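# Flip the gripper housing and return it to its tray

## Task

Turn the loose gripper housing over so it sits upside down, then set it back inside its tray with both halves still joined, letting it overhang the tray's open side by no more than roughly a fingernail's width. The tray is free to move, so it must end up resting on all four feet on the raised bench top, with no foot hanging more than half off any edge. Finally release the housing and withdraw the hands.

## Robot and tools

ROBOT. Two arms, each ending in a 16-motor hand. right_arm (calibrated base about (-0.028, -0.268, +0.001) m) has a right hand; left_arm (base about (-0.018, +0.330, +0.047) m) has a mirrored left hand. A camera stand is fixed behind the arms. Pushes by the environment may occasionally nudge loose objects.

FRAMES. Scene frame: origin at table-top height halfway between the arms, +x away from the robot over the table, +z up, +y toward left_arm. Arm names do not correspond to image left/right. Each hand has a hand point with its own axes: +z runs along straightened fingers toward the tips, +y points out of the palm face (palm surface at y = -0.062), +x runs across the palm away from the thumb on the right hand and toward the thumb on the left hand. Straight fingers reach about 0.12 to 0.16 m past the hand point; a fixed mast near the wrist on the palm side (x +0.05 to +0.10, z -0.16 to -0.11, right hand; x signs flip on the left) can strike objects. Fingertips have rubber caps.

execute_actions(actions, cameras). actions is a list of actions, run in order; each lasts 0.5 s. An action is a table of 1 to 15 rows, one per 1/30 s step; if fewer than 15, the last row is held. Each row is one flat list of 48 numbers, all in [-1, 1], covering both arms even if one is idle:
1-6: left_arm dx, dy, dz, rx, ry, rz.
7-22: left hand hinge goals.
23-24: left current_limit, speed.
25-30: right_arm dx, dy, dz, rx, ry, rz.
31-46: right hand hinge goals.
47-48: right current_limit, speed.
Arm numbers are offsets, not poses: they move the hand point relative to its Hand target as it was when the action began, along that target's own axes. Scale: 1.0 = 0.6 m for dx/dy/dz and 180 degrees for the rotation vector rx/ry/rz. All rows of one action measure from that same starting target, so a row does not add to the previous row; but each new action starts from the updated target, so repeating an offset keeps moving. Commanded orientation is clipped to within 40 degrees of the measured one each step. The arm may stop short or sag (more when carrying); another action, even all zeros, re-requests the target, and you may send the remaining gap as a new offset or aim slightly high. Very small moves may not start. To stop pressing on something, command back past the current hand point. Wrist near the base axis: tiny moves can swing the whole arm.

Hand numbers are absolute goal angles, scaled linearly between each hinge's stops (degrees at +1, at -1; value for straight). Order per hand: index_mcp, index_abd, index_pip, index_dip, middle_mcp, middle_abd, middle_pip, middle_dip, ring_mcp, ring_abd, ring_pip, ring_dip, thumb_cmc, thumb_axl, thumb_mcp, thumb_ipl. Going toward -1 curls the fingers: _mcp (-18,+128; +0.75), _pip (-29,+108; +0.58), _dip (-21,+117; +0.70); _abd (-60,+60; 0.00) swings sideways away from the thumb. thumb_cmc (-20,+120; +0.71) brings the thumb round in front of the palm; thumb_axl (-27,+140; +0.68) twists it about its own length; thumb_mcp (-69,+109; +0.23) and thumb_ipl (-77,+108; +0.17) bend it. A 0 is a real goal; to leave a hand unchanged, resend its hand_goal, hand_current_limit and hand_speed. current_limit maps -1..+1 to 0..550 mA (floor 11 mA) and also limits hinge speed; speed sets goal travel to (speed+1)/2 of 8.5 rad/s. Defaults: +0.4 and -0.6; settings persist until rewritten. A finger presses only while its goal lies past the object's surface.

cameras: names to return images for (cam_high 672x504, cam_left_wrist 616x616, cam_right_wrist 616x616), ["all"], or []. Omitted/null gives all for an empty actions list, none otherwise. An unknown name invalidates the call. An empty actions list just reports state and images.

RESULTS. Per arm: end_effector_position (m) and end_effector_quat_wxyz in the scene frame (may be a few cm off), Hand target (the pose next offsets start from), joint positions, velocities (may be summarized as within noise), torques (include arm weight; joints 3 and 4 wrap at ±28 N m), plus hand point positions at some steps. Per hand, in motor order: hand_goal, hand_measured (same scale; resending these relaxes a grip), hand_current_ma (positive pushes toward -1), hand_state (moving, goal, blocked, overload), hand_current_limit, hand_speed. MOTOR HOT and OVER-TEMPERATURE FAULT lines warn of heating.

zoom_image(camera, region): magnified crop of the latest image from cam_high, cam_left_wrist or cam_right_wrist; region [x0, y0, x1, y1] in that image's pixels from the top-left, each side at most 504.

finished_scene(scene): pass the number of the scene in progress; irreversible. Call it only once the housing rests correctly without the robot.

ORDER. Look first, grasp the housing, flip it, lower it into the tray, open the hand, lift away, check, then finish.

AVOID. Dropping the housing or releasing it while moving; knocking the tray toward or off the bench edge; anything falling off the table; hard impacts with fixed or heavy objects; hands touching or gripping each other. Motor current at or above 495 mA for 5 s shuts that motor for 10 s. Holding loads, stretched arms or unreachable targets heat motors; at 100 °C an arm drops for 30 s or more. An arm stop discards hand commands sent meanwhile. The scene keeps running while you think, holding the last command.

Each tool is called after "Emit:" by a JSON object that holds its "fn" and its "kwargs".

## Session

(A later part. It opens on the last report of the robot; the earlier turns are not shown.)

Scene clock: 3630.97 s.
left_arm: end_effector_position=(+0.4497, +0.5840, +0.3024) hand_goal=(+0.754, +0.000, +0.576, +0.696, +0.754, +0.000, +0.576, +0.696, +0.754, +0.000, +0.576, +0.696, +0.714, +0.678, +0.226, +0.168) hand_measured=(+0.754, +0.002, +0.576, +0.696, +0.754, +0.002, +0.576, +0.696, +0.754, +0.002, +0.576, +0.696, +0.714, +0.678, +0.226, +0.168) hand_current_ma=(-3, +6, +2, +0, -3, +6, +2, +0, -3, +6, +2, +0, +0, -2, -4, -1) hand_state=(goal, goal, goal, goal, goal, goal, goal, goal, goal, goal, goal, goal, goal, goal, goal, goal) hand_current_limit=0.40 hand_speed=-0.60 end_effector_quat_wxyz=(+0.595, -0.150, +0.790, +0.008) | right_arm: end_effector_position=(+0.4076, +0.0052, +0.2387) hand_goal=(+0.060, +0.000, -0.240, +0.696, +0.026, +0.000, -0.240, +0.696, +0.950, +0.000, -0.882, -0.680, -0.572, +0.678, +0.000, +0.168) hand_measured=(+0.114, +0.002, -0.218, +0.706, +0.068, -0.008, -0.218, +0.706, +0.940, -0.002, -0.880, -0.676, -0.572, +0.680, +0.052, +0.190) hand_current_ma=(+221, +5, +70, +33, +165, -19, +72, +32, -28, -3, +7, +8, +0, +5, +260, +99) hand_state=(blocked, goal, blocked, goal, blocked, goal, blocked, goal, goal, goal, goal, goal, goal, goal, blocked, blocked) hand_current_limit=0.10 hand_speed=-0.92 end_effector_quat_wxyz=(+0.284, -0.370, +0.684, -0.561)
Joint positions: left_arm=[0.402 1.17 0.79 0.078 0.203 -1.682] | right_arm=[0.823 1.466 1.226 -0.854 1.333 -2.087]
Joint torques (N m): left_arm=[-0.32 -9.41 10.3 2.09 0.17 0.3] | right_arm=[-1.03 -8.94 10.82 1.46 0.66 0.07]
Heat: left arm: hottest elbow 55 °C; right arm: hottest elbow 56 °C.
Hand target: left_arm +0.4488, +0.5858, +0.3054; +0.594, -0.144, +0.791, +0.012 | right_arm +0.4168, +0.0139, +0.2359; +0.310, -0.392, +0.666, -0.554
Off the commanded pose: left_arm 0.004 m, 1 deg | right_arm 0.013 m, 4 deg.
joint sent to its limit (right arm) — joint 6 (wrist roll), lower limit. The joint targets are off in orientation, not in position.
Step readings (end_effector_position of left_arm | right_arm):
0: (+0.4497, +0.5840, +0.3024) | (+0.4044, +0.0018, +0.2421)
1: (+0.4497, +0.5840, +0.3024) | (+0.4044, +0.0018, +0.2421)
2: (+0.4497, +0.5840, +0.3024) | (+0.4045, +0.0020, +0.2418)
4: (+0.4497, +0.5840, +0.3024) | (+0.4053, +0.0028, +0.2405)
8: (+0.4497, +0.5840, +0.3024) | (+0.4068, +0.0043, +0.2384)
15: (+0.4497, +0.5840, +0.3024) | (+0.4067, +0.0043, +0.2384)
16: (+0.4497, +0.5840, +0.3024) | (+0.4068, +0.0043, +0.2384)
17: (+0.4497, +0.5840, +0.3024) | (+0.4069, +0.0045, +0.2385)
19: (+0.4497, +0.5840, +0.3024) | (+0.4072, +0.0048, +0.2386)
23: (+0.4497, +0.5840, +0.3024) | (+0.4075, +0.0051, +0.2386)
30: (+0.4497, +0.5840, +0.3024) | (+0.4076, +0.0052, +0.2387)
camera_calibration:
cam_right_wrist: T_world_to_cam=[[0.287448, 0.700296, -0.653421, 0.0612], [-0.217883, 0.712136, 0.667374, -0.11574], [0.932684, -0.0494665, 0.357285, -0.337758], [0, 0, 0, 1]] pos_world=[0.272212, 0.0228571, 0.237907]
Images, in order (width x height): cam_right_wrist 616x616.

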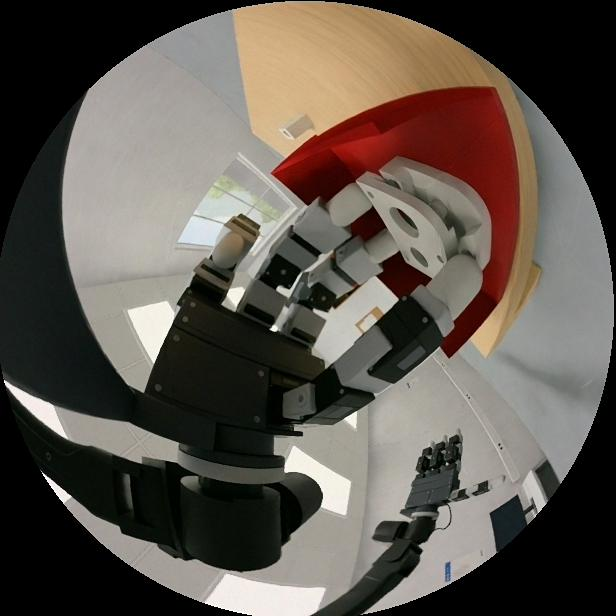

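Emit:
{"fn": "execute_actions", "kwargs": {"actions": [[[0,0,0,0,0,0,0.754,0,0.576,0.696,0.754,0,0.576,0.696,0.754,0,0.576,0.696,0.714,0.678,0.226,0.168,0.4,-0.6,0.013,-0.0458,-0.0243,0,0,0,0.06,0,-0.2405,0.696,0.025,0,-0.2405,0.696,0.95,0,-0.883,-0.681,-0.572,0.678,0.0,0.168,0.1,-0.92]],[[0,0,0,0,0,0,0.754,0,0.576,0.696,0.754,0,0.576,0.696,0.754,0,0.576,0.696,0.714,0.678,0.226,0.168,0.4,-0.6,0,0,0,0,0,0,0.06,0,-0.2405,0.696,0.025,0,-0.2405,0.696,0.95,0,-0.883,-0.681,-0.572,0.678,0.0,0.168,0.1,-0.92]],[[0,0,0,0,0,0,0.754,0,0.576,0.696,0.754,0,0.576,0.696,0.754,0,0.576,0.696,0.714,0.678,0.226,0.168,0.4,-0.6,0,0.0326,0.007,0,0,0,0.06,0,-0.2405,0.696,0.025,0,-0.2405,0.696,0.95,0,-0.883,-0.681,-0.572,0.678,0.0,0.168,0.1,-0.92]],[[0,0,0,0,0,0,0.754,0,0.576,0.696,0.754,0,0.576,0.696,0.754,0,0.576,0.696,0.714,0.678,0.226,0.168,0.4,-0.6,0,0,0,0,0,0,0.06,0,-0.2405,0.696,0.025,0,-0.2405,0.696,0.95,0,-0.883,-0.681,-0.572,0.678,0.0,0.168,0.1,-0.92]]], "cameras": ["cam_right_wrist"]}}

Emit:
{"fn": "zoom_image", "kwargs": {"camera": "cam_right_wrist", "region": [330, 100, 530, 300]}}

Scene clock: 3661.47 s.
left_arm: end_effector_position=(+0.4497, +0.5840, +0.3024) hand_goal=(+0.754, +0.000, +0.576, +0.696, +0.754, +0.000, +0.576, +0.696, +0.754, +0.000, +0.576, +0.696, +0.714, +0.678, +0.226, +0.168) hand_measured=(+0.754, +0.002, +0.576, +0.696, +0.754, +0.002, +0.576, +0.696, +0.754, +0.002, +0.576, +0.696, +0.714, +0.678, +0.226, +0.168) hand_current_ma=(-3, +6, +2, +0, -3, +6, +2, +0, -3, +6, +2, +0, +0, -2, -4, -1) hand_state=(goal, goal, goal, goal, goal, goal, goal, goal, goal, goal, goal, goal, goal, goal, goal, goal) hand_current_limit=0.40 hand_speed=-0.60 end_effector_quat_wxyz=(+0.595, -0.150, +0.790, +0.008) | right_arm: end_effector_position=(+0.4042, +0.0061, +0.2405) hand_goal=(+0.060, +0.000, -0.240, +0.696, +0.026, +0.000, -0.240, +0.696, +0.950, +0.000, -0.882, -0.680, -0.572, +0.678, +0.000, +0.168) hand_measured=(+0.114, +0.002, -0.216, +0.708, +0.064, -0.008, -0.218, +0.706, +0.940, -0.002, -0.880, -0.676, -0.562, +0.680, +0.052, +0.190) hand_current_ma=(+221, +4, +82, +40, +146, -18, +72, +32, -28, -3, +7, +8, +27, +5, +260, +99) hand_state=(blocked, goal, blocked, goal, blocked, goal, blocked, goal, goal, goal, goal, goal, goal, goal, blocked, blocked) hand_current_limit=0.10 hand_speed=-0.92 end_effector_quat_wxyz=(+0.281, -0.376, +0.680, -0.563)
Joint positions: left_arm=[0.402 1.17 0.79 0.078 0.203 -1.682] | right_arm=[0.83 1.465 1.232 -0.875 1.336 -2.086]
Joint torques (N m): left_arm=[-0.85 -9.35 10.25 2.21 0.23 0.27] | right_arm=[-0.44 -11.11 9.54 1.29 0.72 0.03]
Heat: left arm: hottest elbow 55 °C; right arm: hottest elbow 58 °C.
Hand target: left_arm +0.4488, +0.5858, +0.3054; +0.594, -0.144, +0.791, +0.012 | right_arm +0.4055, +0.0117, +0.2456; +0.310, -0.392, +0.666, -0.554
Off the commanded pose: left_arm 0.004 m, 1 deg | right_arm 0.008 m, 4 deg.
joint sent to its limit (right arm) — joint 6 (wrist roll), lower limit. The joint targets are off in orientation, not in position.
Step readings (end_effector_position of left_arm | right_arm):
0: (+0.4497, +0.5840, +0.3024) | (+0.4076, +0.0052, +0.2387)
1: (+0.4497, +0.5840, +0.3024) | (+0.4076, +0.0052, +0.2387)
2: (+0.4497, +0.5840, +0.3024) | (+0.4075, +0.0051, +0.2386)
4: (+0.4497, +0.5840, +0.3024) | (+0.4063, +0.0040, +0.2386)
8: (+0.4497, +0.5840, +0.3024) | (+0.4036, +0.0030, +0.2390)
15: (+0.4497, +0.5840, +0.3024) | (+0.4014, +0.0026, +0.2390)
16: (+0.4497, +0.5840, +0.3024) | (+0.4014, +0.0026, +0.2390)
17: (+0.4497, +0.5840, +0.3024) | (+0.4014, +0.0026, +0.2390)
19: (+0.4497, +0.5840, +0.3024) | (+0.4013, +0.0025, +0.2389)
23: (+0.4497, +0.5840, +0.3024) | (+0.4012, +0.0026, +0.2389)
30: (+0.4497, +0.5840, +0.3024) | (+0.4012, +0.0026, +0.2389)
31: (+0.4497, +0.5840, +0.3024) | (+0.4012, +0.0026, +0.2389)
32: (+0.4497, +0.5840, +0.3024) | (+0.4012, +0.0026, +0.2389)
34: (+0.4497, +0.5840, +0.3024) | (+0.4017, +0.0033, +0.2392)
38: (+0.4497, +0.5840, +0.3024) | (+0.4032, +0.0050, +0.2400)
45: (+0.4497, +0.5840, +0.3024) | (+0.4041, +0.0060, +0.2405)
46: (+0.4497, +0.5840, +0.3024) | (+0.4041, +0.0061, +0.2405)
47: (+0.4497, +0.5840, +0.3024) | (+0.4041, +0.0061, +0.2405)
49: (+0.4497, +0.5840, +0.3024) | (+0.4041, +0.0061, +0.2405)
53: (+0.4497, +0.5840, +0.3024) | (+0.4042, +0.0061, +0.2405)
60: (+0.4497, +0.5840, +0.3024) | (+0.4042, +0.0061, +0.2405)
camera_calibration:
cam_right_wrist: T_world_to_cam=[[0.278903, 0.693939, -0.663824, 0.0687033], [-0.217206, 0.718924, 0.660281, -0.117003], [0.935433, -0.0399681, 0.351238, -0.334902], [0, 0, 0, 1]] pos_world=[0.268703, 0.0230551, 0.240492]
Images, in order (width x height): cam_right_wrist 616x616.

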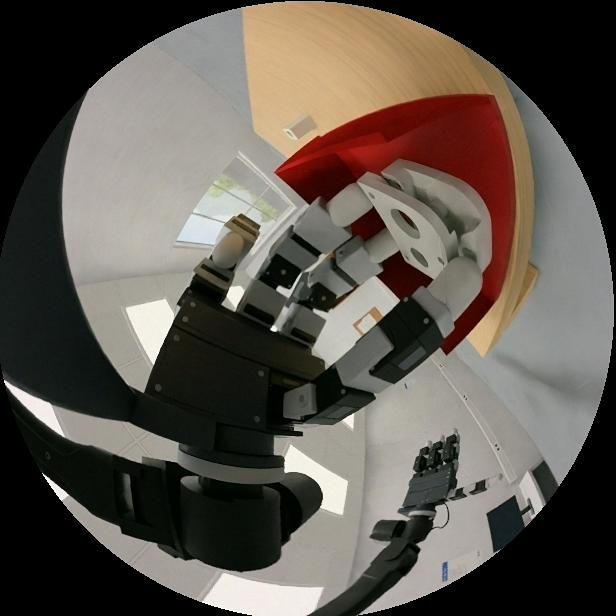

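Scaled by 2.520 from the camera's 616x616 image, which has a finer 880x880 frame.

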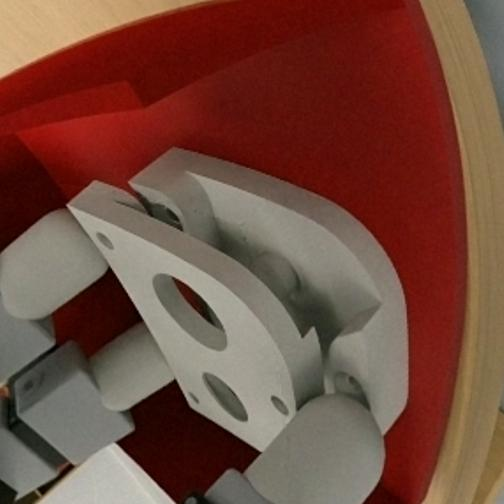

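Emit:
{"fn": "execute_actions", "kwargs": {"actions": [[[0,0,0,0,0,0,0.754,0,0.576,0.696,0.754,0,0.576,0.696,0.754,0,0.576,0.696,0.714,0.678,0.226,0.168,0.4,-0.6,0,-0.05,-0.0105,0,0,0,0.06,0,-0.2405,0.696,0.025,0,-0.2405,0.696,0.95,0,-0.883,-0.681,-0.572,0.678,0.0,0.168,0.1,-0.92]],[[0,0,0,0,0,0,0.754,0,0.576,0.696,0.754,0,0.576,0.696,0.754,0,0.576,0.696,0.714,0.678,0.226,0.168,0.4,-0.6,0,0,0,0,0,0,0.06,0,-0.2405,0.696,0.025,0,-0.2405,0.696,0.95,0,-0.883,-0.681,-0.572,0.678,0.0,0.168,0.1,-0.92]]], "cameras": ["cam_right_wrist"]}}

Emit:
{"fn": "zoom_image", "kwargs": {"camera": "cam_right_wrist", "region": [330, 100, 530, 300]}}

Scene clock: 3675.23 s.
left_arm: end_effector_position=(+0.4497, +0.5840, +0.3024) hand_goal=(+0.754, +0.000, +0.576, +0.696, +0.754, +0.000, +0.576, +0.696, +0.754, +0.000, +0.576, +0.696, +0.714, +0.678, +0.226, +0.168) hand_measured=(+0.754, +0.002, +0.576, +0.696, +0.754, +0.002, +0.576, +0.696, +0.754, +0.002, +0.576, +0.696, +0.714, +0.678, +0.226, +0.168) hand_current_ma=(-3, +6, +2, +0, -3, +6, +2, +0, -3, +6, +2, +0, +0, -2, -4, -1) hand_state=(goal, goal, goal, goal, goal, goal, goal, goal, goal, goal, goal, goal, goal, goal, goal, goal) hand_current_limit=0.40 hand_speed=-0.60 end_effector_quat_wxyz=(+0.595, -0.150, +0.790, +0.008) | right_arm: end_effector_position=(+0.3993, +0.0011, +0.2424) hand_goal=(+0.060, +0.000, -0.240, +0.696, +0.026, +0.000, -0.240, +0.696, +0.950, +0.000, -0.882, -0.680, -0.572, +0.678, +0.000, +0.168) hand_measured=(+0.114, +0.002, -0.216, +0.708, +0.064, -0.008, -0.218, +0.706, +0.940, -0.002, -0.880, -0.676, -0.560, +0.680, +0.052, +0.190) hand_current_ma=(+221, +4, +82, +40, +143, -18, +72, +32, -28, -3, +7, +8, +36, +5, +260, +99) hand_state=(blocked, goal, blocked, goal, blocked, goal, blocked, goal, goal, goal, goal, goal, goal, goal, blocked, blocked) hand_current_limit=0.10 hand_speed=-0.92 end_effector_quat_wxyz=(+0.266, -0.389, +0.675, -0.568)
Joint positions: left_arm=[0.402 1.17 0.79 0.078 0.203 -1.682] | right_arm=[0.831 1.465 1.244 -0.931 1.336 -2.086]
Joint torques (N m): left_arm=[-0.97 -9.35 10.11 1.87 0.12 0.25] | right_arm=[-0.26 -12.81 13.35 0.42 0.79 0.03]
Heat: left arm: hottest elbow 55 °C; right arm: hottest elbow 58 °C.
Hand target: left_arm +0.4488, +0.5858, +0.3054; +0.594, -0.144, +0.791, +0.012 | right_arm +0.4055, +0.0124, +0.2764; +0.310, -0.392, +0.666, -0.554
Off the commanded pose: left_arm 0.004 m, 1 deg | right_arm 0.036 m, 6 deg.
joint sent to its limit (right arm) — joint 6 (wrist roll), lower limit. The joint targets are off in orientation, not in position.
Step readings (end_effector_position of left_arm | right_arm):
0: (+0.4497, +0.5840, +0.3024) | (+0.4042, +0.0061, +0.2405)
1: (+0.4497, +0.5840, +0.3024) | (+0.4042, +0.0061, +0.2405)
2: (+0.4497, +0.5840, +0.3024) | (+0.4040, +0.0059, +0.2404)
4: (+0.4497, +0.5840, +0.3024) | (+0.4023, +0.0039, +0.2395)
8: (+0.4497, +0.5840, +0.3024) | (+0.4003, +0.0016, +0.2407)
15: (+0.4497, +0.5840, +0.3024) | (+0.3995, +0.0012, +0.2424)
16: (+0.4497, +0.5840, +0.3024) | (+0.3995, +0.0012, +0.2423)
17: (+0.4497, +0.5840, +0.3024) | (+0.3995, +0.0012, +0.2425)
19: (+0.4497, +0.5840, +0.3024) | (+0.3994, +0.0011, +0.2424)
23: (+0.4497, +0.5840, +0.3024) | (+0.3993, +0.0011, +0.2424)
30: (+0.4497, +0.5840, +0.3024) | (+0.3993, +0.0011, +0.2424)
camera_calibration:
cam_right_wrist: T_world_to_cam=[[0.259139, 0.671719, -0.694003, 0.0900437], [-0.199398, 0.740277, 0.642052, -0.11838], [0.945033, -0.0279983, 0.325774, -0.328908], [0, 0, 0, 1]] pos_world=[0.26389, 0.0179413, 0.245647]
Images, in order (width x height): cam_right_wrist 616x616.

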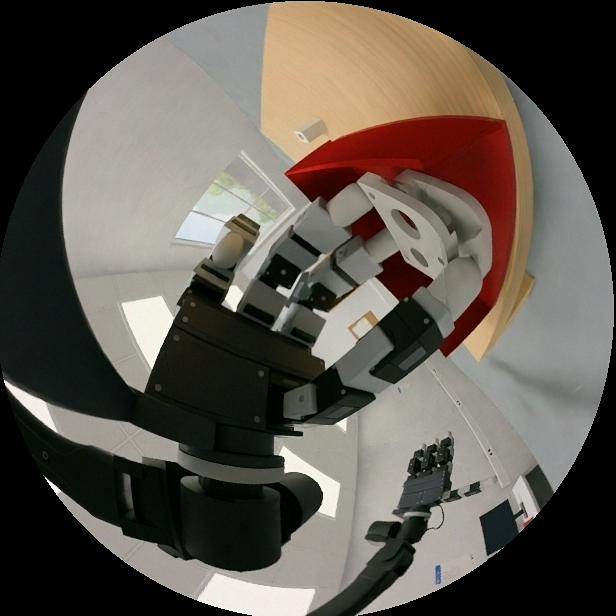

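Scaled by 2.520 from the camera's 616x616 image, which has a finer 880x880 frame.

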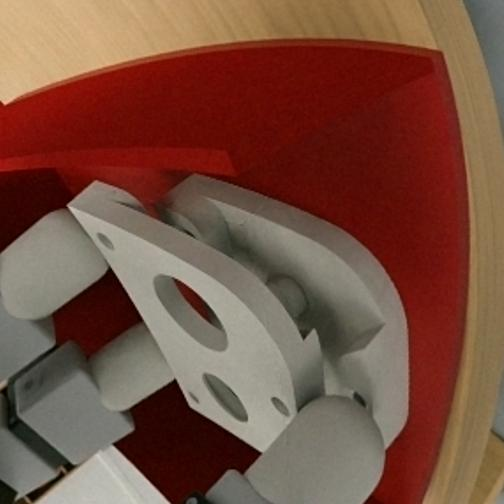

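Emit:
{"fn": "execute_actions", "kwargs": {"actions": [[[0,0,0,0,0,0,0.754,0,0.576,0.696,0.754,0,0.576,0.696,0.754,0,0.576,0.696,0.714,0.678,0.226,0.168,0.4,-0.6,0,-0.0326,-0.007,0,0,0,0.06,0,-0.2405,0.696,0.025,0,-0.2405,0.696,0.95,0,-0.883,-0.681,-0.572,0.678,0.0,0.168,0.1,-0.92]],[[0,0,0,0,0,0,0.754,0,0.576,0.696,0.754,0,0.576,0.696,0.754,0,0.576,0.696,0.714,0.678,0.226,0.168,0.4,-0.6,0,0,0,0,0,0,0.06,0,-0.2405,0.696,0.025,0,-0.2405,0.696,0.95,0,-0.883,-0.681,-0.572,0.678,0.0,0.168,0.1,-0.92]]], "cameras": ["cam_right_wrist"]}}

Emit:
{"fn": "zoom_image", "kwargs": {"camera": "cam_right_wrist", "region": [330, 100, 530, 300]}}

Scene clock: 3681.47 s.
left_arm: end_effector_position=(+0.4497, +0.5840, +0.3024) hand_goal=(+0.754, +0.000, +0.576, +0.696, +0.754, +0.000, +0.576, +0.696, +0.754, +0.000, +0.576, +0.696, +0.714, +0.678, +0.226, +0.168) hand_measured=(+0.754, +0.002, +0.576, +0.696, +0.754, +0.002, +0.576, +0.696, +0.754, +0.002, +0.576, +0.696, +0.714, +0.678, +0.226, +0.168) hand_current_ma=(-3, +6, +2, +0, -3, +6, +2, +0, -3, +6, +2, +0, +0, -2, -4, -1) hand_state=(goal, goal, goal, goal, goal, goal, goal, goal, goal, goal, goal, goal, goal, goal, goal, goal) hand_current_limit=0.40 hand_speed=-0.60 end_effector_quat_wxyz=(+0.595, -0.150, +0.790, +0.008) | right_arm: end_effector_position=(+0.4000, +0.0027, +0.2661) hand_goal=(+0.060, +0.000, -0.240, +0.696, +0.026, +0.000, -0.240, +0.696, +0.950, +0.000, -0.882, -0.680, -0.572, +0.678, +0.000, +0.168) hand_measured=(+0.114, +0.002, -0.216, +0.708, +0.064, -0.008, -0.218, +0.706, +0.940, -0.002, -0.880, -0.676, -0.560, +0.680, +0.052, +0.190) hand_current_ma=(+221, +4, +82, +40, +143, -18, +72, +32, -28, -3, +7, +8, +36, +5, +260, +99) hand_state=(blocked, goal, blocked, goal, blocked, goal, blocked, goal, goal, goal, goal, goal, goal, goal, blocked, blocked) hand_current_limit=0.10 hand_speed=-0.92 end_effector_quat_wxyz=(+0.269, -0.387, +0.676, -0.567)
Joint positions: left_arm=[0.402 1.17 0.79 0.078 0.203 -1.682] | right_arm=[0.832 1.453 1.293 -0.983 1.336 -2.086]
Joint torques (N m): left_arm=[-0.91 -9.58 10.15 2 0.15 0.28] | right_arm=[-0.44 -12.4 13.33 0.4 0.8 0.04]
Heat: left arm: hottest elbow 55 °C; right arm: hottest elbow 60 °C.
Hand target: left_arm +0.4488, +0.5858, +0.3054; +0.594, -0.144, +0.791, +0.012 | right_arm +0.4054, +0.0130, +0.2963; +0.310, -0.392, +0.666, -0.554
Off the commanded pose: left_arm 0.004 m, 1 deg | right_arm 0.032 m, 5 deg.
joint sent to its limit (right arm) — joint 6 (wrist roll), lower limit. The joint targets are off in orientation, not in position.
Step readings (end_effector_position of left_arm | right_arm):
0: (+0.4497, +0.5840, +0.3024) | (+0.3993, +0.0011, +0.2424)
1: (+0.4497, +0.5840, +0.3024) | (+0.3993, +0.0010, +0.2425)
2: (+0.4497, +0.5840, +0.3024) | (+0.3990, +0.0009, +0.2432)
4: (+0.4497, +0.5840, +0.3024) | (+0.3985, +0.0004, +0.2462)
8: (+0.4497, +0.5840, +0.3024) | (+0.3997, +0.0020, +0.2572)
15: (+0.4497, +0.5840, +0.3024) | (+0.4003, +0.0030, +0.2663)
16: (+0.4497, +0.5840, +0.3024) | (+0.4003, +0.0030, +0.2663)
17: (+0.4497, +0.5840, +0.3024) | (+0.4001, +0.0028, +0.2662)
19: (+0.4497, +0.5840, +0.3024) | (+0.4001, +0.0028, +0.2662)
23: (+0.4497, +0.5840, +0.3024) | (+0.4000, +0.0027, +0.2661)
30: (+0.4497, +0.5840, +0.3024) | (+0.4000, +0.0027, +0.2661)
camera_calibration:
cam_right_wrist: T_world_to_cam=[[0.262306, 0.676619, -0.688028, 0.102351], [-0.203882, 0.735757, 0.645828, -0.133931], [0.943201, -0.0291276, 0.330944, -0.33794], [0, 0, 0, 1]] pos_world=[0.264592, 0.0194448, 0.268756]
Images, in order (width x height): cam_right_wrist 616x616.

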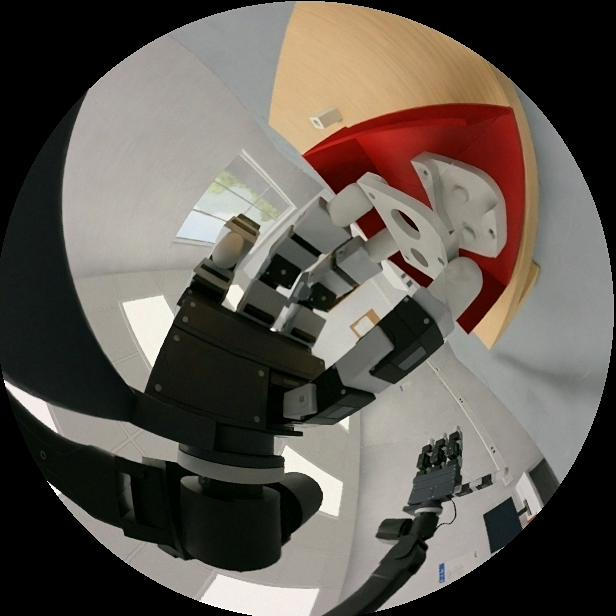

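Scaled by 2.520 from the camera's 616x616 image, which has a finer 880x880 frame.

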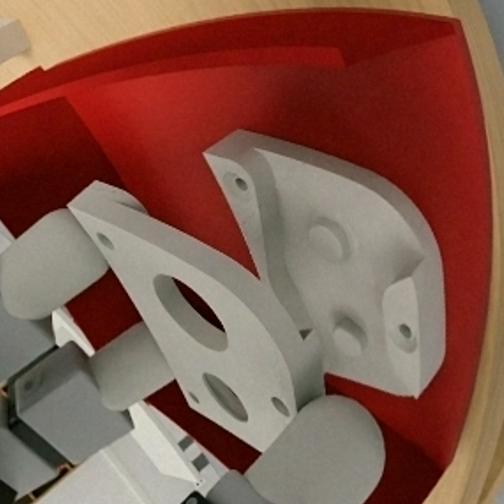

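Emit:
{"fn": "execute_actions", "kwargs": {"actions": [[[0,0,0,0,0,0,0.754,0,0.576,0.696,0.754,0,0.576,0.696,0.754,0,0.576,0.696,0.714,0.678,0.226,0.168,0.4,-0.6,0.0005,0.0473,0.017,0,0,0,0.06,0,-0.2405,0.696,0.025,0,-0.2405,0.696,0.95,0,-0.883,-0.681,-0.572,0.678,0.0,0.168,0.1,-0.92]],[[0,0,0,0,0,0,0.754,0,0.576,0.696,0.754,0,0.576,0.696,0.754,0,0.576,0.696,0.714,0.678,0.226,0.168,0.4,-0.6,0,0.0163,0.0035,0,0,0,0.06,0,-0.2405,0.696,0.025,0,-0.2405,0.696,0.95,0,-0.883,-0.681,-0.572,0.678,0.0,0.168,0.1,-0.92]],[[0,0,0,0,0,0,0.754,0,0.576,0.696,0.754,0,0.576,0.696,0.754,0,0.576,0.696,0.714,0.678,0.226,0.168,0.4,-0.6,0,0,0,0,0,0,0.06,0,-0.2405,0.696,0.025,0,-0.2405,0.696,0.95,0,-0.883,-0.681,-0.572,0.678,0.0,0.168,0.1,-0.92]]], "cameras": ["cam_right_wrist"]}}

Emit:
{"fn": "zoom_image", "kwargs": {"camera": "cam_right_wrist", "region": [330, 100, 530, 300]}}

Scene clock: 3710.33 s.
left_arm: end_effector_position=(+0.4497, +0.5840, +0.3024) hand_goal=(+0.754, +0.000, +0.576, +0.696, +0.754, +0.000, +0.576, +0.696, +0.754, +0.000, +0.576, +0.696, +0.714, +0.678, +0.226, +0.168) hand_measured=(+0.754, +0.002, +0.576, +0.696, +0.754, +0.002, +0.576, +0.696, +0.754, +0.002, +0.576, +0.696, +0.714, +0.678, +0.226, +0.168) hand_current_ma=(-3, +6, +2, +0, -3, +6, +2, +0, -3, +6, +2, +0, +0, -2, -4, -1) hand_state=(goal, goal, goal, goal, goal, goal, goal, goal, goal, goal, goal, goal, goal, goal, goal, goal) hand_current_limit=0.40 hand_speed=-0.60 end_effector_quat_wxyz=(+0.595, -0.150, +0.790, +0.008) | right_arm: end_effector_position=(+0.4050, +0.0092, +0.2592) hand_goal=(+0.060, +0.000, -0.240, +0.696, +0.026, +0.000, -0.240, +0.696, +0.950, +0.000, -0.882, -0.680, -0.572, +0.678, +0.000, +0.168) hand_measured=(+0.114, +0.002, -0.216, +0.708, +0.064, -0.008, -0.218, +0.706, +0.940, -0.002, -0.880, -0.676, -0.560, +0.680, +0.052, +0.190) hand_current_ma=(+221, +4, +82, +40, +143, -18, +72, +32, -28, -3, +7, +8, +36, +5, +260, +99) hand_state=(blocked, goal, blocked, goal, blocked, goal, blocked, goal, goal, goal, goal, goal, goal, goal, blocked, blocked) hand_current_limit=0.10 hand_speed=-0.92 end_effector_quat_wxyz=(+0.288, -0.372, +0.683, -0.559)
Joint positions: left_arm=[0.402 1.17 0.79 0.078 0.203 -1.682] | right_arm=[0.832 1.453 1.267 -0.905 1.332 -2.086]
Joint torques (N m): left_arm=[-0.85 -9.7 10.26 1.85 0.18 0.23] | right_arm=[-0.97 -10.17 9.14 1.32 0.73 0.06]
Heat: left arm: hottest elbow 56 °C; right arm: hottest elbow 63 °C.
Hand target: left_arm +0.4488, +0.5858, +0.3054; +0.594, -0.144, +0.791, +0.012 | right_arm +0.4089, +0.0096, +0.2566; +0.310, -0.392, +0.666, -0.554
Off the commanded pose: left_arm 0.004 m, 1 deg | right_arm 0.005 m, 4 deg.
joint sent to its limit (right arm) — joint 6 (wrist roll), lower limit. The joint targets are off in orientation, not in position.
Step readings (end_effector_position of left_arm | right_arm):
0: (+0.4497, +0.5840, +0.3024) | (+0.4000, +0.0027, +0.2661)
1: (+0.4497, +0.5840, +0.3024) | (+0.4000, +0.0027, +0.2661)
2: (+0.4497, +0.5840, +0.3024) | (+0.4002, +0.0029, +0.2662)
4: (+0.4497, +0.5840, +0.3024) | (+0.4018, +0.0047, +0.2670)
8: (+0.4497, +0.5840, +0.3024) | (+0.4049, +0.0085, +0.2687)
15: (+0.4497, +0.5840, +0.3024) | (+0.4061, +0.0102, +0.2692)
16: (+0.4497, +0.5840, +0.3024) | (+0.4061, +0.0102, +0.2689)
17: (+0.4497, +0.5840, +0.3024) | (+0.4062, +0.0103, +0.2683)
19: (+0.4497, +0.5840, +0.3024) | (+0.4062, +0.0103, +0.2659)
23: (+0.4497, +0.5840, +0.3024) | (+0.4047, +0.0089, +0.2598)
30: (+0.4497, +0.5840, +0.3024) | (+0.4050, +0.0092, +0.2592)
31: (+0.4497, +0.5840, +0.3024) | (+0.4050, +0.0092, +0.2592)
32: (+0.4497, +0.5840, +0.3024) | (+0.4050, +0.0092, +0.2592)
34: (+0.4497, +0.5840, +0.3024) | (+0.4050, +0.0092, +0.2592)
38: (+0.4497, +0.5840, +0.3024) | (+0.4050, +0.0092, +0.2592)
45: (+0.4497, +0.5840, +0.3024) | (+0.4050, +0.0092, +0.2592)
camera_calibration:
cam_right_wrist: T_world_to_cam=[[0.282313, 0.704741, -0.650876, 0.0739583], [-0.225629, 0.70822, 0.668966, -0.130168], [0.932411, -0.0420014, 0.35895, -0.342931], [0, 0, 0, 1]] pos_world=[0.269504, 0.0256628, 0.258311]
Images, in order (width x height): cam_right_wrist 616x616.

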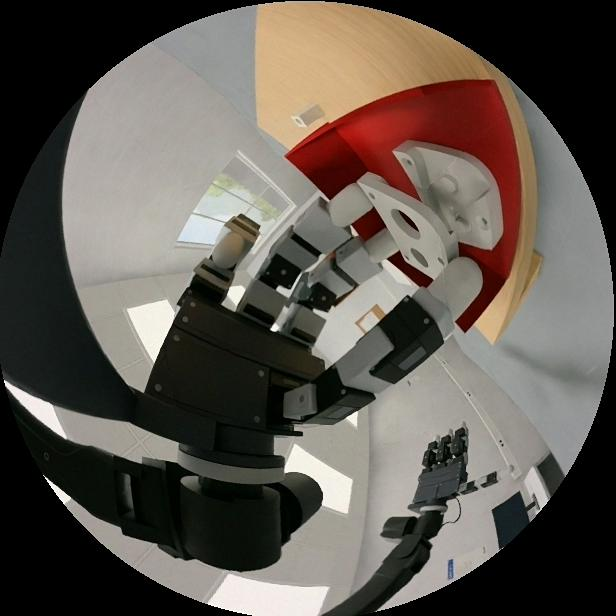

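Scaled by 2.520 from the camera's 616x616 image, which has a finer 880x880 frame.

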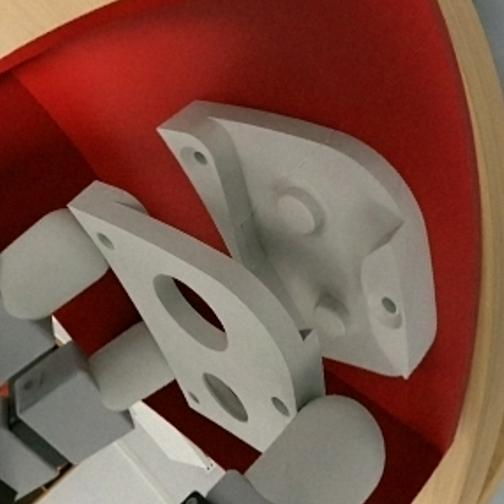

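Emit:
{"fn": "execute_actions", "kwargs": {"actions": [[[0,0,0,0,0,0,0.754,0,0.576,0.696,0.754,0,0.576,0.696,0.754,0,0.576,0.696,0.714,0.678,0.226,0.168,0.4,-0.6,-0.001,0.0277,0.0055,0,0,0,0.06,0,-0.2405,0.696,0.025,0,-0.2405,0.696,0.95,0,-0.883,-0.681,-0.572,0.678,0.0,0.168,0.1,-0.92]],[[0,0,0,0,0,0,0.754,0,0.576,0.696,0.754,0,0.576,0.696,0.754,0,0.576,0.696,0.714,0.678,0.226,0.168,0.4,-0.6,0,0,0,0,0,0,0.06,0,-0.2405,0.696,0.025,0,-0.2405,0.696,0.95,0,-0.883,-0.681,-0.572,0.678,0.0,0.168,0.1,-0.92]]], "cameras": ["cam_right_wrist"]}}

Emit:
{"fn": "zoom_image", "kwargs": {"camera": "cam_right_wrist", "region": [330, 100, 530, 300]}}

Scene clock: 3717.70 s.
left_arm: end_effector_position=(+0.4497, +0.5840, +0.3024) hand_goal=(+0.754, +0.000, +0.576, +0.696, +0.754, +0.000, +0.576, +0.696, +0.754, +0.000, +0.576, +0.696, +0.714, +0.678, +0.226, +0.168) hand_measured=(+0.754, +0.002, +0.576, +0.696, +0.754, +0.002, +0.576, +0.696, +0.754, +0.002, +0.576, +0.696, +0.714, +0.678, +0.226, +0.168) hand_current_ma=(-3, +6, +2, +0, -3, +6, +2, +0, -3, +6, +2, +0, +0, -2, -4, -1) hand_state=(goal, goal, goal, goal, goal, goal, goal, goal, goal, goal, goal, goal, goal, goal, goal, goal) hand_current_limit=0.40 hand_speed=-0.60 end_effector_quat_wxyz=(+0.595, -0.150, +0.790, +0.008) | right_arm: end_effector_position=(+0.4047, +0.0089, +0.2450) hand_goal=(+0.060, +0.000, -0.240, +0.696, +0.026, +0.000, -0.240, +0.696, +0.950, +0.000, -0.882, -0.680, -0.572, +0.678, +0.000, +0.168) hand_measured=(+0.114, +0.002, -0.216, +0.708, +0.064, -0.008, -0.218, +0.706, +0.940, -0.002, -0.880, -0.676, -0.560, +0.680, +0.052, +0.190) hand_current_ma=(+221, +4, +82, +40, +143, -18, +72, +32, -28, -3, +7, +8, +36, +5, +260, +99) hand_state=(blocked, goal, blocked, goal, blocked, goal, blocked, goal, goal, goal, goal, goal, goal, goal, blocked, blocked) hand_current_limit=0.10 hand_speed=-0.92 end_effector_quat_wxyz=(+0.290, -0.371, +0.683, -0.558)
Joint positions: left_arm=[0.402 1.17 0.79 0.078 0.203 -1.682] | right_arm=[0.832 1.457 1.232 -0.86 1.332 -2.086]
Joint torques (N m): left_arm=[-0.62 -9.35 10.19 1.94 0.16 0.23] | right_arm=[-1.55 -9.82 9.07 1.35 0.7 0.05]
Heat: left arm: hottest elbow 56 °C; right arm: hottest elbow 63 °C.
Hand target: left_arm +0.4488, +0.5858, +0.3054; +0.594, -0.144, +0.791, +0.012 | right_arm +0.4090, +0.0097, +0.2396; +0.310, -0.392, +0.666, -0.554
Off the commanded pose: left_arm 0.004 m, 1 deg | right_arm 0.007 m, 4 deg.
joint sent to its limit (right arm) — joint 6 (wrist roll), lower limit. The joint targets are off in orientation, not in position.
Step readings (end_effector_position of left_arm | right_arm):
0: (+0.4497, +0.5840, +0.3024) | (+0.4050, +0.0092, +0.2592)
1: (+0.4497, +0.5840, +0.3024) | (+0.4051, +0.0093, +0.2591)
2: (+0.4497, +0.5840, +0.3024) | (+0.4053, +0.0095, +0.2584)
4: (+0.4497, +0.5840, +0.3024) | (+0.4056, +0.0099, +0.2557)
8: (+0.4497, +0.5840, +0.3024) | (+0.4041, +0.0082, +0.2477)
15: (+0.4497, +0.5840, +0.3024) | (+0.4046, +0.0087, +0.2449)
16: (+0.4497, +0.5840, +0.3024) | (+0.4046, +0.0088, +0.2449)
17: (+0.4497, +0.5840, +0.3024) | (+0.4046, +0.0088, +0.2449)
19: (+0.4497, +0.5840, +0.3024) | (+0.4047, +0.0089, +0.2450)
23: (+0.4497, +0.5840, +0.3024) | (+0.4047, +0.0089, +0.2450)
30: (+0.4497, +0.5840, +0.3024) | (+0.4047, +0.0089, +0.2450)
camera_calibration:
cam_right_wrist: T_world_to_cam=[[0.28445, 0.707775, -0.64664, 0.0630047], [-0.228011, 0.705094, 0.671456, -0.120081], [0.931182, -0.0435549, 0.361944, -0.33775], [0, 0, 0, 1]] pos_world=[0.269205, 0.0253647, 0.243617]
Images, in order (width x height): cam_right_wrist 616x616.

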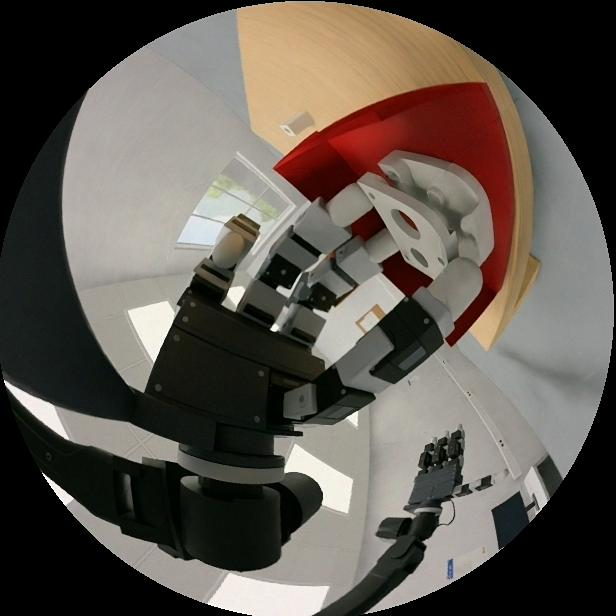

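Scaled by 2.520 from the camera's 616x616 image, which has a finer 880x880 frame.

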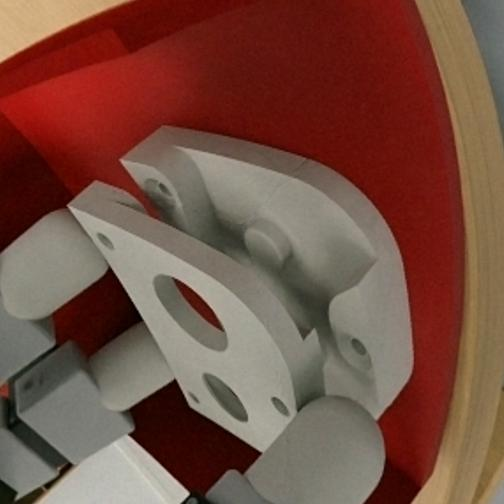

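Emit:
{"fn": "execute_actions", "kwargs": {"actions": [[[0,0,0,0,0,0,0.754,0,0.576,0.696,0.754,0,0.576,0.696,0.754,0,0.576,0.696,0.714,0.678,0.226,0.168,0.4,-0.6,0,0.0098,0.0021,0,0,0,0.06,0,-0.2405,0.696,0.025,0,-0.2405,0.696,0.95,0,-0.883,-0.681,-0.572,0.678,0.0,0.168,0.1,-0.92]],[[0,0,0,0,0,0,0.754,0,0.576,0.696,0.754,0,0.576,0.696,0.754,0,0.576,0.696,0.714,0.678,0.226,0.168,0.4,-0.6,0,0,0,0,0,0,0.06,0,-0.2405,0.696,0.025,0,-0.2405,0.696,0.95,0,-0.883,-0.681,-0.572,0.678,0.0,0.168,0.1,-0.92]]], "cameras": ["cam_right_wrist"]}}

Emit:
{"fn": "zoom_image", "kwargs": {"camera": "cam_right_wrist", "region": [330, 100, 530, 300]}}

Scene clock: 3724.33 s.
left_arm: end_effector_position=(+0.4497, +0.5840, +0.3024) hand_goal=(+0.754, +0.000, +0.576, +0.696, +0.754, +0.000, +0.576, +0.696, +0.754, +0.000, +0.576, +0.696, +0.714, +0.678, +0.226, +0.168) hand_measured=(+0.754, +0.002, +0.576, +0.696, +0.754, +0.002, +0.576, +0.696, +0.754, +0.002, +0.576, +0.696, +0.714, +0.678, +0.226, +0.168) hand_current_ma=(-3, +6, +2, +0, -3, +6, +2, +0, -3, +6, +2, +0, +0, -2, -4, -1) hand_state=(goal, goal, goal, goal, goal, goal, goal, goal, goal, goal, goal, goal, goal, goal, goal, goal) hand_current_limit=0.40 hand_speed=-0.60 end_effector_quat_wxyz=(+0.595, -0.150, +0.790, +0.008) | right_arm: end_effector_position=(+0.4048, +0.0090, +0.2406) hand_goal=(+0.060, +0.000, -0.240, +0.696, +0.026, +0.000, -0.240, +0.696, +0.950, +0.000, -0.882, -0.680, -0.572, +0.678, +0.000, +0.168) hand_measured=(+0.114, +0.002, -0.216, +0.708, +0.064, -0.008, -0.218, +0.706, +0.940, -0.002, -0.880, -0.676, -0.560, +0.680, +0.052, +0.190) hand_current_ma=(+221, +4, +82, +40, +143, -18, +72, +32, -28, -3, +7, +8, +36, +5, +260, +99) hand_state=(blocked, goal, blocked, goal, blocked, goal, blocked, goal, goal, goal, goal, goal, goal, goal, blocked, blocked) hand_current_limit=0.10 hand_speed=-0.92 end_effector_quat_wxyz=(+0.291, -0.370, +0.684, -0.557)
Joint positions: left_arm=[0.402 1.17 0.79 0.078 0.203 -1.682] | right_arm=[0.832 1.459 1.221 -0.845 1.332 -2.086]
Joint torques (N m): left_arm=[-0.56 -9.05 10.29 2 0.16 0.28] | right_arm=[-1.38 -9.82 8.84 1.36 0.7 0.06]
Heat: left arm: hottest elbow 56 °C; right arm: hottest elbow 62 °C.
Hand target: left_arm +0.4488, +0.5858, +0.3054; +0.594, -0.144, +0.791, +0.012 | right_arm +0.4091, +0.0097, +0.2335; +0.310, -0.392, +0.666, -0.554
Off the commanded pose: left_arm 0.004 m, 1 deg | right_arm 0.008 m, 4 deg.
joint sent to its limit (right arm) — joint 6 (wrist roll), lower limit. The joint targets are off in orientation, not in position.
Step readings (end_effector_position of left_arm | right_arm):
0: (+0.4497, +0.5840, +0.3024) | (+0.4047, +0.0089, +0.2450)
1: (+0.4497, +0.5840, +0.3024) | (+0.4047, +0.0089, +0.2450)
2: (+0.4497, +0.5840, +0.3024) | (+0.4049, +0.0091, +0.2449)
4: (+0.4497, +0.5840, +0.3024) | (+0.4051, +0.0094, +0.2443)
8: (+0.4497, +0.5840, +0.3024) | (+0.4047, +0.0089, +0.2415)
15: (+0.4497, +0.5840, +0.3024) | (+0.4048, +0.0090, +0.2406)
16: (+0.4497, +0.5840, +0.3024) | (+0.4048, +0.0090, +0.2406)
17: (+0.4497, +0.5840, +0.3024) | (+0.4048, +0.0090, +0.2406)
19: (+0.4497, +0.5840, +0.3024) | (+0.4048, +0.0090, +0.2406)
23: (+0.4497, +0.5840, +0.3024) | (+0.4048, +0.0090, +0.2406)
30: (+0.4497, +0.5840, +0.3024) | (+0.4048, +0.0090, +0.2406)
camera_calibration:
cam_right_wrist: T_world_to_cam=[[0.285846, 0.709471, -0.644161, 0.0589207], [-0.229573, 0.703333, 0.672769, -0.116891], [0.93037, -0.0444265, 0.36392, -0.336407], [0, 0, 0, 1]] pos_world=[0.269306, 0.0254657, 0.239021]
Images, in order (width x height): cam_right_wrist 616x616.

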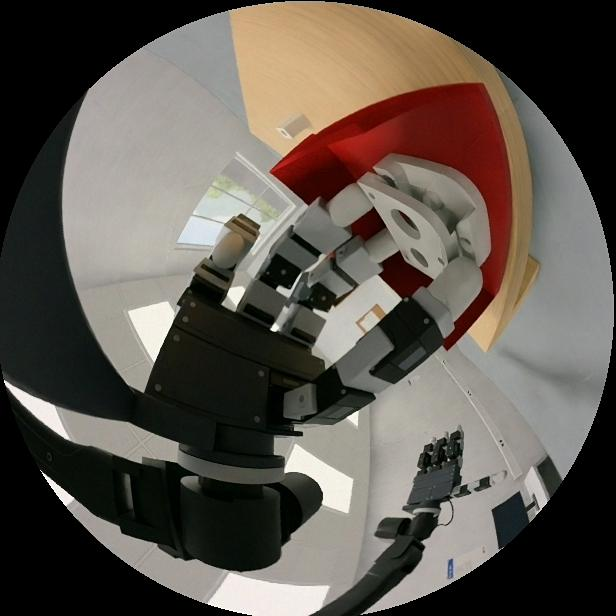

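Scaled by 2.520 from the camera's 616x616 image, which has a finer 880x880 frame.

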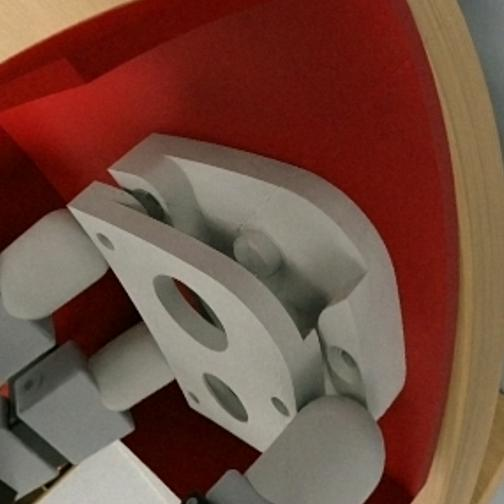

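Emit:
{"fn": "execute_actions", "kwargs": {"actions": [[[0,0,0,0,0,0,0.754,0,0.576,0.696,0.754,0,0.576,0.696,0.754,0,0.576,0.696,0.714,0.678,0.226,0.168,0.4,-0.6,0,0.0065,0.0014,0,0,0,0.06,0,-0.2405,0.696,0.025,0,-0.2405,0.696,0.95,0,-0.883,-0.681,-0.572,0.678,0.0,0.168,0.1,-0.92]],[[0,0,0,0,0,0,0.754,0,0.576,0.696,0.754,0,0.576,0.696,0.754,0,0.576,0.696,0.714,0.678,0.226,0.168,0.4,-0.6,0,0,0,0,0,0,0.06,0,-0.2405,0.696,0.025,0,-0.2405,0.696,0.95,0,-0.883,-0.681,-0.572,0.678,0.0,0.168,0.1,-0.92]]], "cameras": ["cam_right_wrist"]}}

Emit:
{"fn": "zoom_image", "kwargs": {"camera": "cam_right_wrist", "region": [330, 100, 530, 300]}}

Scene clock: 3729.90 s.
left_arm: end_effector_position=(+0.4497, +0.5840, +0.3024) hand_goal=(+0.754, +0.000, +0.576, +0.696, +0.754, +0.000, +0.576, +0.696, +0.754, +0.000, +0.576, +0.696, +0.714, +0.678, +0.226, +0.168) hand_measured=(+0.754, +0.002, +0.576, +0.696, +0.754, +0.002, +0.576, +0.696, +0.754, +0.002, +0.576, +0.696, +0.714, +0.678, +0.226, +0.168) hand_current_ma=(-3, +6, +2, +0, -3, +6, +2, +0, -3, +6, +2, +0, +0, -2, -4, -1) hand_state=(goal, goal, goal, goal, goal, goal, goal, goal, goal, goal, goal, goal, goal, goal, goal, goal) hand_current_limit=0.40 hand_speed=-0.60 end_effector_quat_wxyz=(+0.595, -0.150, +0.790, +0.008) | right_arm: end_effector_position=(+0.4053, +0.0096, +0.2395) hand_goal=(+0.060, +0.000, -0.240, +0.696, +0.026, +0.000, -0.240, +0.696, +0.950, +0.000, -0.882, -0.680, -0.572, +0.678, +0.000, +0.168) hand_measured=(+0.114, +0.000, -0.216, +0.708, +0.064, -0.008, -0.218, +0.706, +0.940, -0.002, -0.880, -0.676, -0.560, +0.680, +0.052, +0.190) hand_current_ma=(+221, +0, +82, +40, +143, -18, +71, +32, -28, -3, +7, +8, +36, +5, +260, +99) hand_state=(blocked, goal, blocked, goal, blocked, goal, blocked, goal, goal, goal, goal, goal, goal, goal, blocked, blocked) hand_current_limit=0.10 hand_speed=-0.92 end_effector_quat_wxyz=(+0.294, -0.368, +0.685, -0.557)
Joint positions: left_arm=[0.402 1.17 0.79 0.078 0.203 -1.682] | right_arm=[0.832 1.459 1.217 -0.835 1.332 -2.086]
Joint torques (N m): left_arm=[-0.91 -9.52 10.18 2.18 0.16 0.29] | right_arm=[-1.03 -9.88 8.53 1.31 0.67 0.06]
Heat: left arm: hottest elbow 56 °C; right arm: hottest elbow 62 °C.
Hand target: left_arm +0.4488, +0.5858, +0.3054; +0.594, -0.144, +0.791, +0.012 | right_arm +0.4091, +0.0095, +0.2295; +0.310, -0.392, +0.666, -0.554
Off the commanded pose: left_arm 0.004 m, 1 deg | right_arm 0.011 m, 4 deg.
joint sent to its limit (right arm) — joint 6 (wrist roll), lower limit. The joint targets are off in orientation, not in position.
Step readings (end_effector_position of left_arm | right_arm):
0: (+0.4497, +0.5840, +0.3024) | (+0.4048, +0.0090, +0.2406)
1: (+0.4497, +0.5840, +0.3024) | (+0.4048, +0.0090, +0.2406)
2: (+0.4497, +0.5840, +0.3024) | (+0.4049, +0.0092, +0.2407)
4: (+0.4497, +0.5840, +0.3024) | (+0.4051, +0.0094, +0.2403)
8: (+0.4497, +0.5840, +0.3024) | (+0.4053, +0.0096, +0.2398)
15: (+0.4497, +0.5840, +0.3024) | (+0.4053, +0.0096, +0.2395)
16: (+0.4497, +0.5840, +0.3024) | (+0.4053, +0.0096, +0.2395)
17: (+0.4497, +0.5840, +0.3024) | (+0.4053, +0.0096, +0.2395)
19: (+0.4497, +0.5840, +0.3024) | (+0.4053, +0.0096, +0.2395)
23: (+0.4497, +0.5840, +0.3024) | (+0.4053, +0.0096, +0.2395)
30: (+0.4497, +0.5840, +0.3024) | (+0.4053, +0.0096, +0.2395)
camera_calibration:
cam_right_wrist: T_world_to_cam=[[0.288432, 0.712456, -0.639698, 0.0554889], [-0.232219, 0.700196, 0.67513, -0.115892], [0.928914, -0.0461788, 0.367405, -0.336656], [0, 0, 0, 1]] pos_world=[0.269807, 0.0260674, 0.237427]
Images, in order (width x height): cam_right_wrist 616x616.

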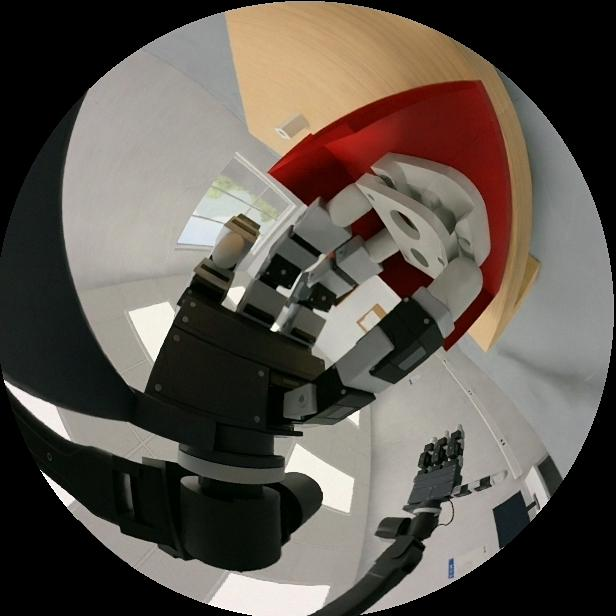

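Scaled by 2.520 from the camera's 616x616 image, which has a finer 880x880 frame.

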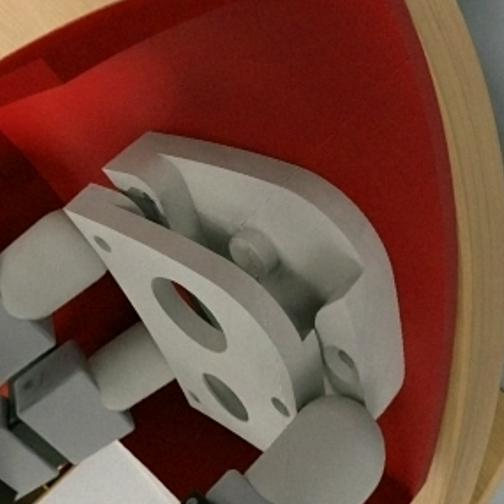

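Emit:
{"fn": "execute_actions", "kwargs": {"actions": [[[0,0,0,0,0,0,0.754,0,0.576,0.696,0.754,0,0.576,0.696,0.754,0,0.576,0.696,0.714,0.678,0.226,0.168,0.4,-0.6,0,0,0,0,0,0,0.125,0,-0.225,0.7,0.075,0,-0.225,0.7,0.95,0,-0.883,-0.681,-0.572,0.678,0.055,0.18,0.1,-0.95]],[[0,0,0,0,0,0,0.754,0,0.576,0.696,0.754,0,0.576,0.696,0.754,0,0.576,0.696,0.714,0.678,0.226,0.168,0.4,-0.6,0,0,0,0,0,0,0.206,0,-0.225,0.696,0.206,0,-0.225,0.696,0.95,0,-0.883,-0.681,-0.572,0.678,0.07,0.168,0.1,-0.95]],[[0,0,0,0,0,0,0.754,0,0.576,0.696,0.754,0,0.576,0.696,0.754,0,0.576,0.696,0.714,0.678,0.226,0.168,0.4,-0.6,0,0,0,0,0,0,0.206,0,-0.225,0.696,0.206,0,-0.225,0.696,0.95,0,-0.883,-0.681,-0.572,0.678,0.226,0.168,0.1,-0.95]],[[0,0,0,0,0,0,0.754,0,0.576,0.696,0.754,0,0.576,0.696,0.754,0,0.576,0.696,0.714,0.678,0.226,0.168,0.4,-0.6,0,0,0,0,0,0,0.206,0,-0.225,0.696,0.206,0,-0.225,0.696,0.95,0,-0.883,-0.681,-0.572,0.678,0.226,0.168,0.1,-0.95]]], "cameras": ["cam_right_wrist"]}}

Emit:
{"fn": "zoom_image", "kwargs": {"camera": "cam_right_wrist", "region": [330, 100, 530, 300]}}

Scene clock: 3771.90 s.
left_arm: end_effector_position=(+0.4497, +0.5840, +0.3024) hand_goal=(+0.754, +0.000, +0.576, +0.696, +0.754, +0.000, +0.576, +0.696, +0.754, +0.000, +0.576, +0.696, +0.714, +0.678, +0.226, +0.168) hand_measured=(+0.754, +0.002, +0.576, +0.696, +0.754, +0.002, +0.576, +0.696, +0.754, +0.002, +0.576, +0.696, +0.714, +0.678, +0.226, +0.168) hand_current_ma=(-3, +6, +2, +0, -3, +6, +2, +0, -3, +6, +2, +0, +0, -2, -4, -1) hand_state=(goal, goal, goal, goal, goal, goal, goal, goal, goal, goal, goal, goal, goal, goal, goal, goal) hand_current_limit=0.40 hand_speed=-0.60 end_effector_quat_wxyz=(+0.595, -0.150, +0.790, +0.008) | right_arm: end_effector_position=(+0.4056, +0.0100, +0.2389) hand_goal=(+0.206, +0.000, -0.224, +0.696, +0.206, +0.000, -0.224, +0.696, +0.950, +0.000, -0.882, -0.680, -0.572, +0.678, +0.226, +0.168) hand_measured=(+0.194, +0.000, -0.220, +0.700, +0.194, -0.002, -0.220, +0.700, +0.940, -0.002, -0.880, -0.676, -0.570, +0.680, +0.222, +0.168) hand_current_ma=(-40, +0, +10, +9, -41, -6, +9, +8, -28, -3, +7, +8, +7, +5, -14, +2) hand_state=(goal, goal, goal, goal, goal, goal, goal, goal, goal, goal, goal, goal, goal, goal, goal, goal) hand_current_limit=0.10 hand_speed=-0.95 end_effector_quat_wxyz=(+0.294, -0.368, +0.685, -0.557)
Joint positions: left_arm=[0.402 1.17 0.79 0.078 0.203 -1.682] | right_arm=[0.832 1.46 1.217 -0.833 1.332 -2.086]
Joint torques (N m): left_arm=[-0.91 -9.29 10.17 2.04 0.19 0.3] | right_arm=[-0.97 -9.88 8.55 1.26 0.69 0.05]
Heat: left arm: hottest elbow 56 °C; right arm: hottest elbow 60 °C.
Hand target: left_arm +0.4488, +0.5858, +0.3054; +0.594, -0.144, +0.791, +0.012 | right_arm +0.4091, +0.0096, +0.2296; +0.310, -0.392, +0.666, -0.554
Off the commanded pose: left_arm 0.004 m, 1 deg | right_arm 0.010 m, 4 deg.
joint sent to its limit (right arm) — joint 6 (wrist roll), lower limit. The joint targets are off in orientation, not in position.
Step readings (end_effector_position of left_arm | right_arm):
0: (+0.4497, +0.5840, +0.3024) | (+0.4053, +0.0096, +0.2395)
1: (+0.4497, +0.5840, +0.3024) | (+0.4053, +0.0096, +0.2395)
2: (+0.4497, +0.5840, +0.3024) | (+0.4053, +0.0096, +0.2395)
4: (+0.4497, +0.5840, +0.3024) | (+0.4053, +0.0096, +0.2395)
8: (+0.4497, +0.5840, +0.3024) | (+0.4053, +0.0096, +0.2395)
15: (+0.4497, +0.5840, +0.3024) | (+0.4055, +0.0098, +0.2396)
16: (+0.4497, +0.5840, +0.3024) | (+0.4055, +0.0098, +0.2396)
17: (+0.4497, +0.5840, +0.3024) | (+0.4055, +0.0098, +0.2396)
19: (+0.4497, +0.5840, +0.3024) | (+0.4055, +0.0098, +0.2396)
23: (+0.4497, +0.5840, +0.3024) | (+0.4055, +0.0098, +0.2397)
30: (+0.4497, +0.5840, +0.3024) | (+0.4055, +0.0098, +0.2397)
31: (+0.4497, +0.5840, +0.3024) | (+0.4055, +0.0098, +0.2397)
32: (+0.4497, +0.5840, +0.3024) | (+0.4055, +0.0098, +0.2397)
34: (+0.4497, +0.5840, +0.3024) | (+0.4055, +0.0098, +0.2397)
38: (+0.4497, +0.5840, +0.3024) | (+0.4055, +0.0098, +0.2397)
45: (+0.4497, +0.5840, +0.3024) | (+0.4056, +0.0100, +0.2389)
46: (+0.4497, +0.5840, +0.3024) | (+0.4056, +0.0100, +0.2389)
47: (+0.4497, +0.5840, +0.3024) | (+0.4056, +0.0100, +0.2389)
49: (+0.4497, +0.5840, +0.3024) | (+0.4056, +0.0100, +0.2389)
53: (+0.4497, +0.5840, +0.3024) | (+0.4056, +0.0100, +0.2389)
60: (+0.4497, +0.5840, +0.3024) | (+0.4056, +0.0100, +0.2389)
camera_calibration:
cam_right_wrist: T_world_to_cam=[[0.288563, 0.712677, -0.639392, 0.0546201], [-0.232398, 0.699964, 0.675309, -0.115686], [0.928829, -0.0462758, 0.367608, -0.336718], [0, 0, 0, 1]] pos_world=[0.270107, 0.0264676, 0.236828]
Images, in order (width x height): cam_right_wrist 616x616.

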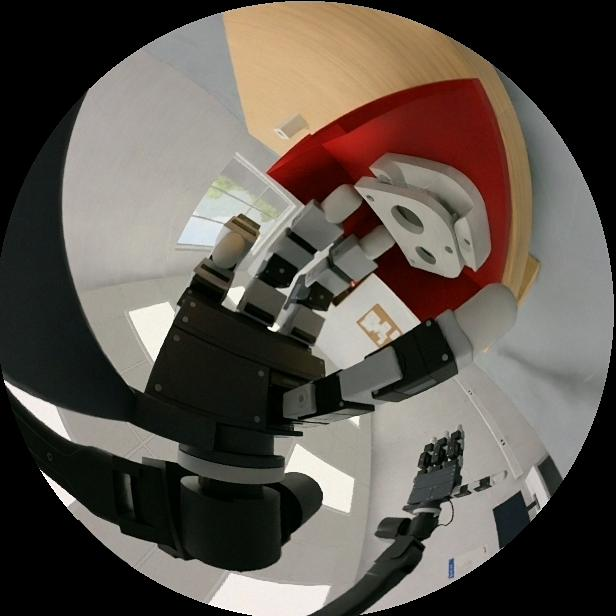

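Scaled by 2.520 from the camera's 616x616 image, which has a finer 880x880 frame.

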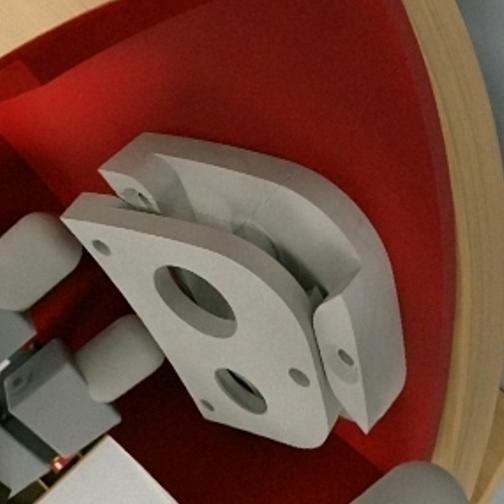

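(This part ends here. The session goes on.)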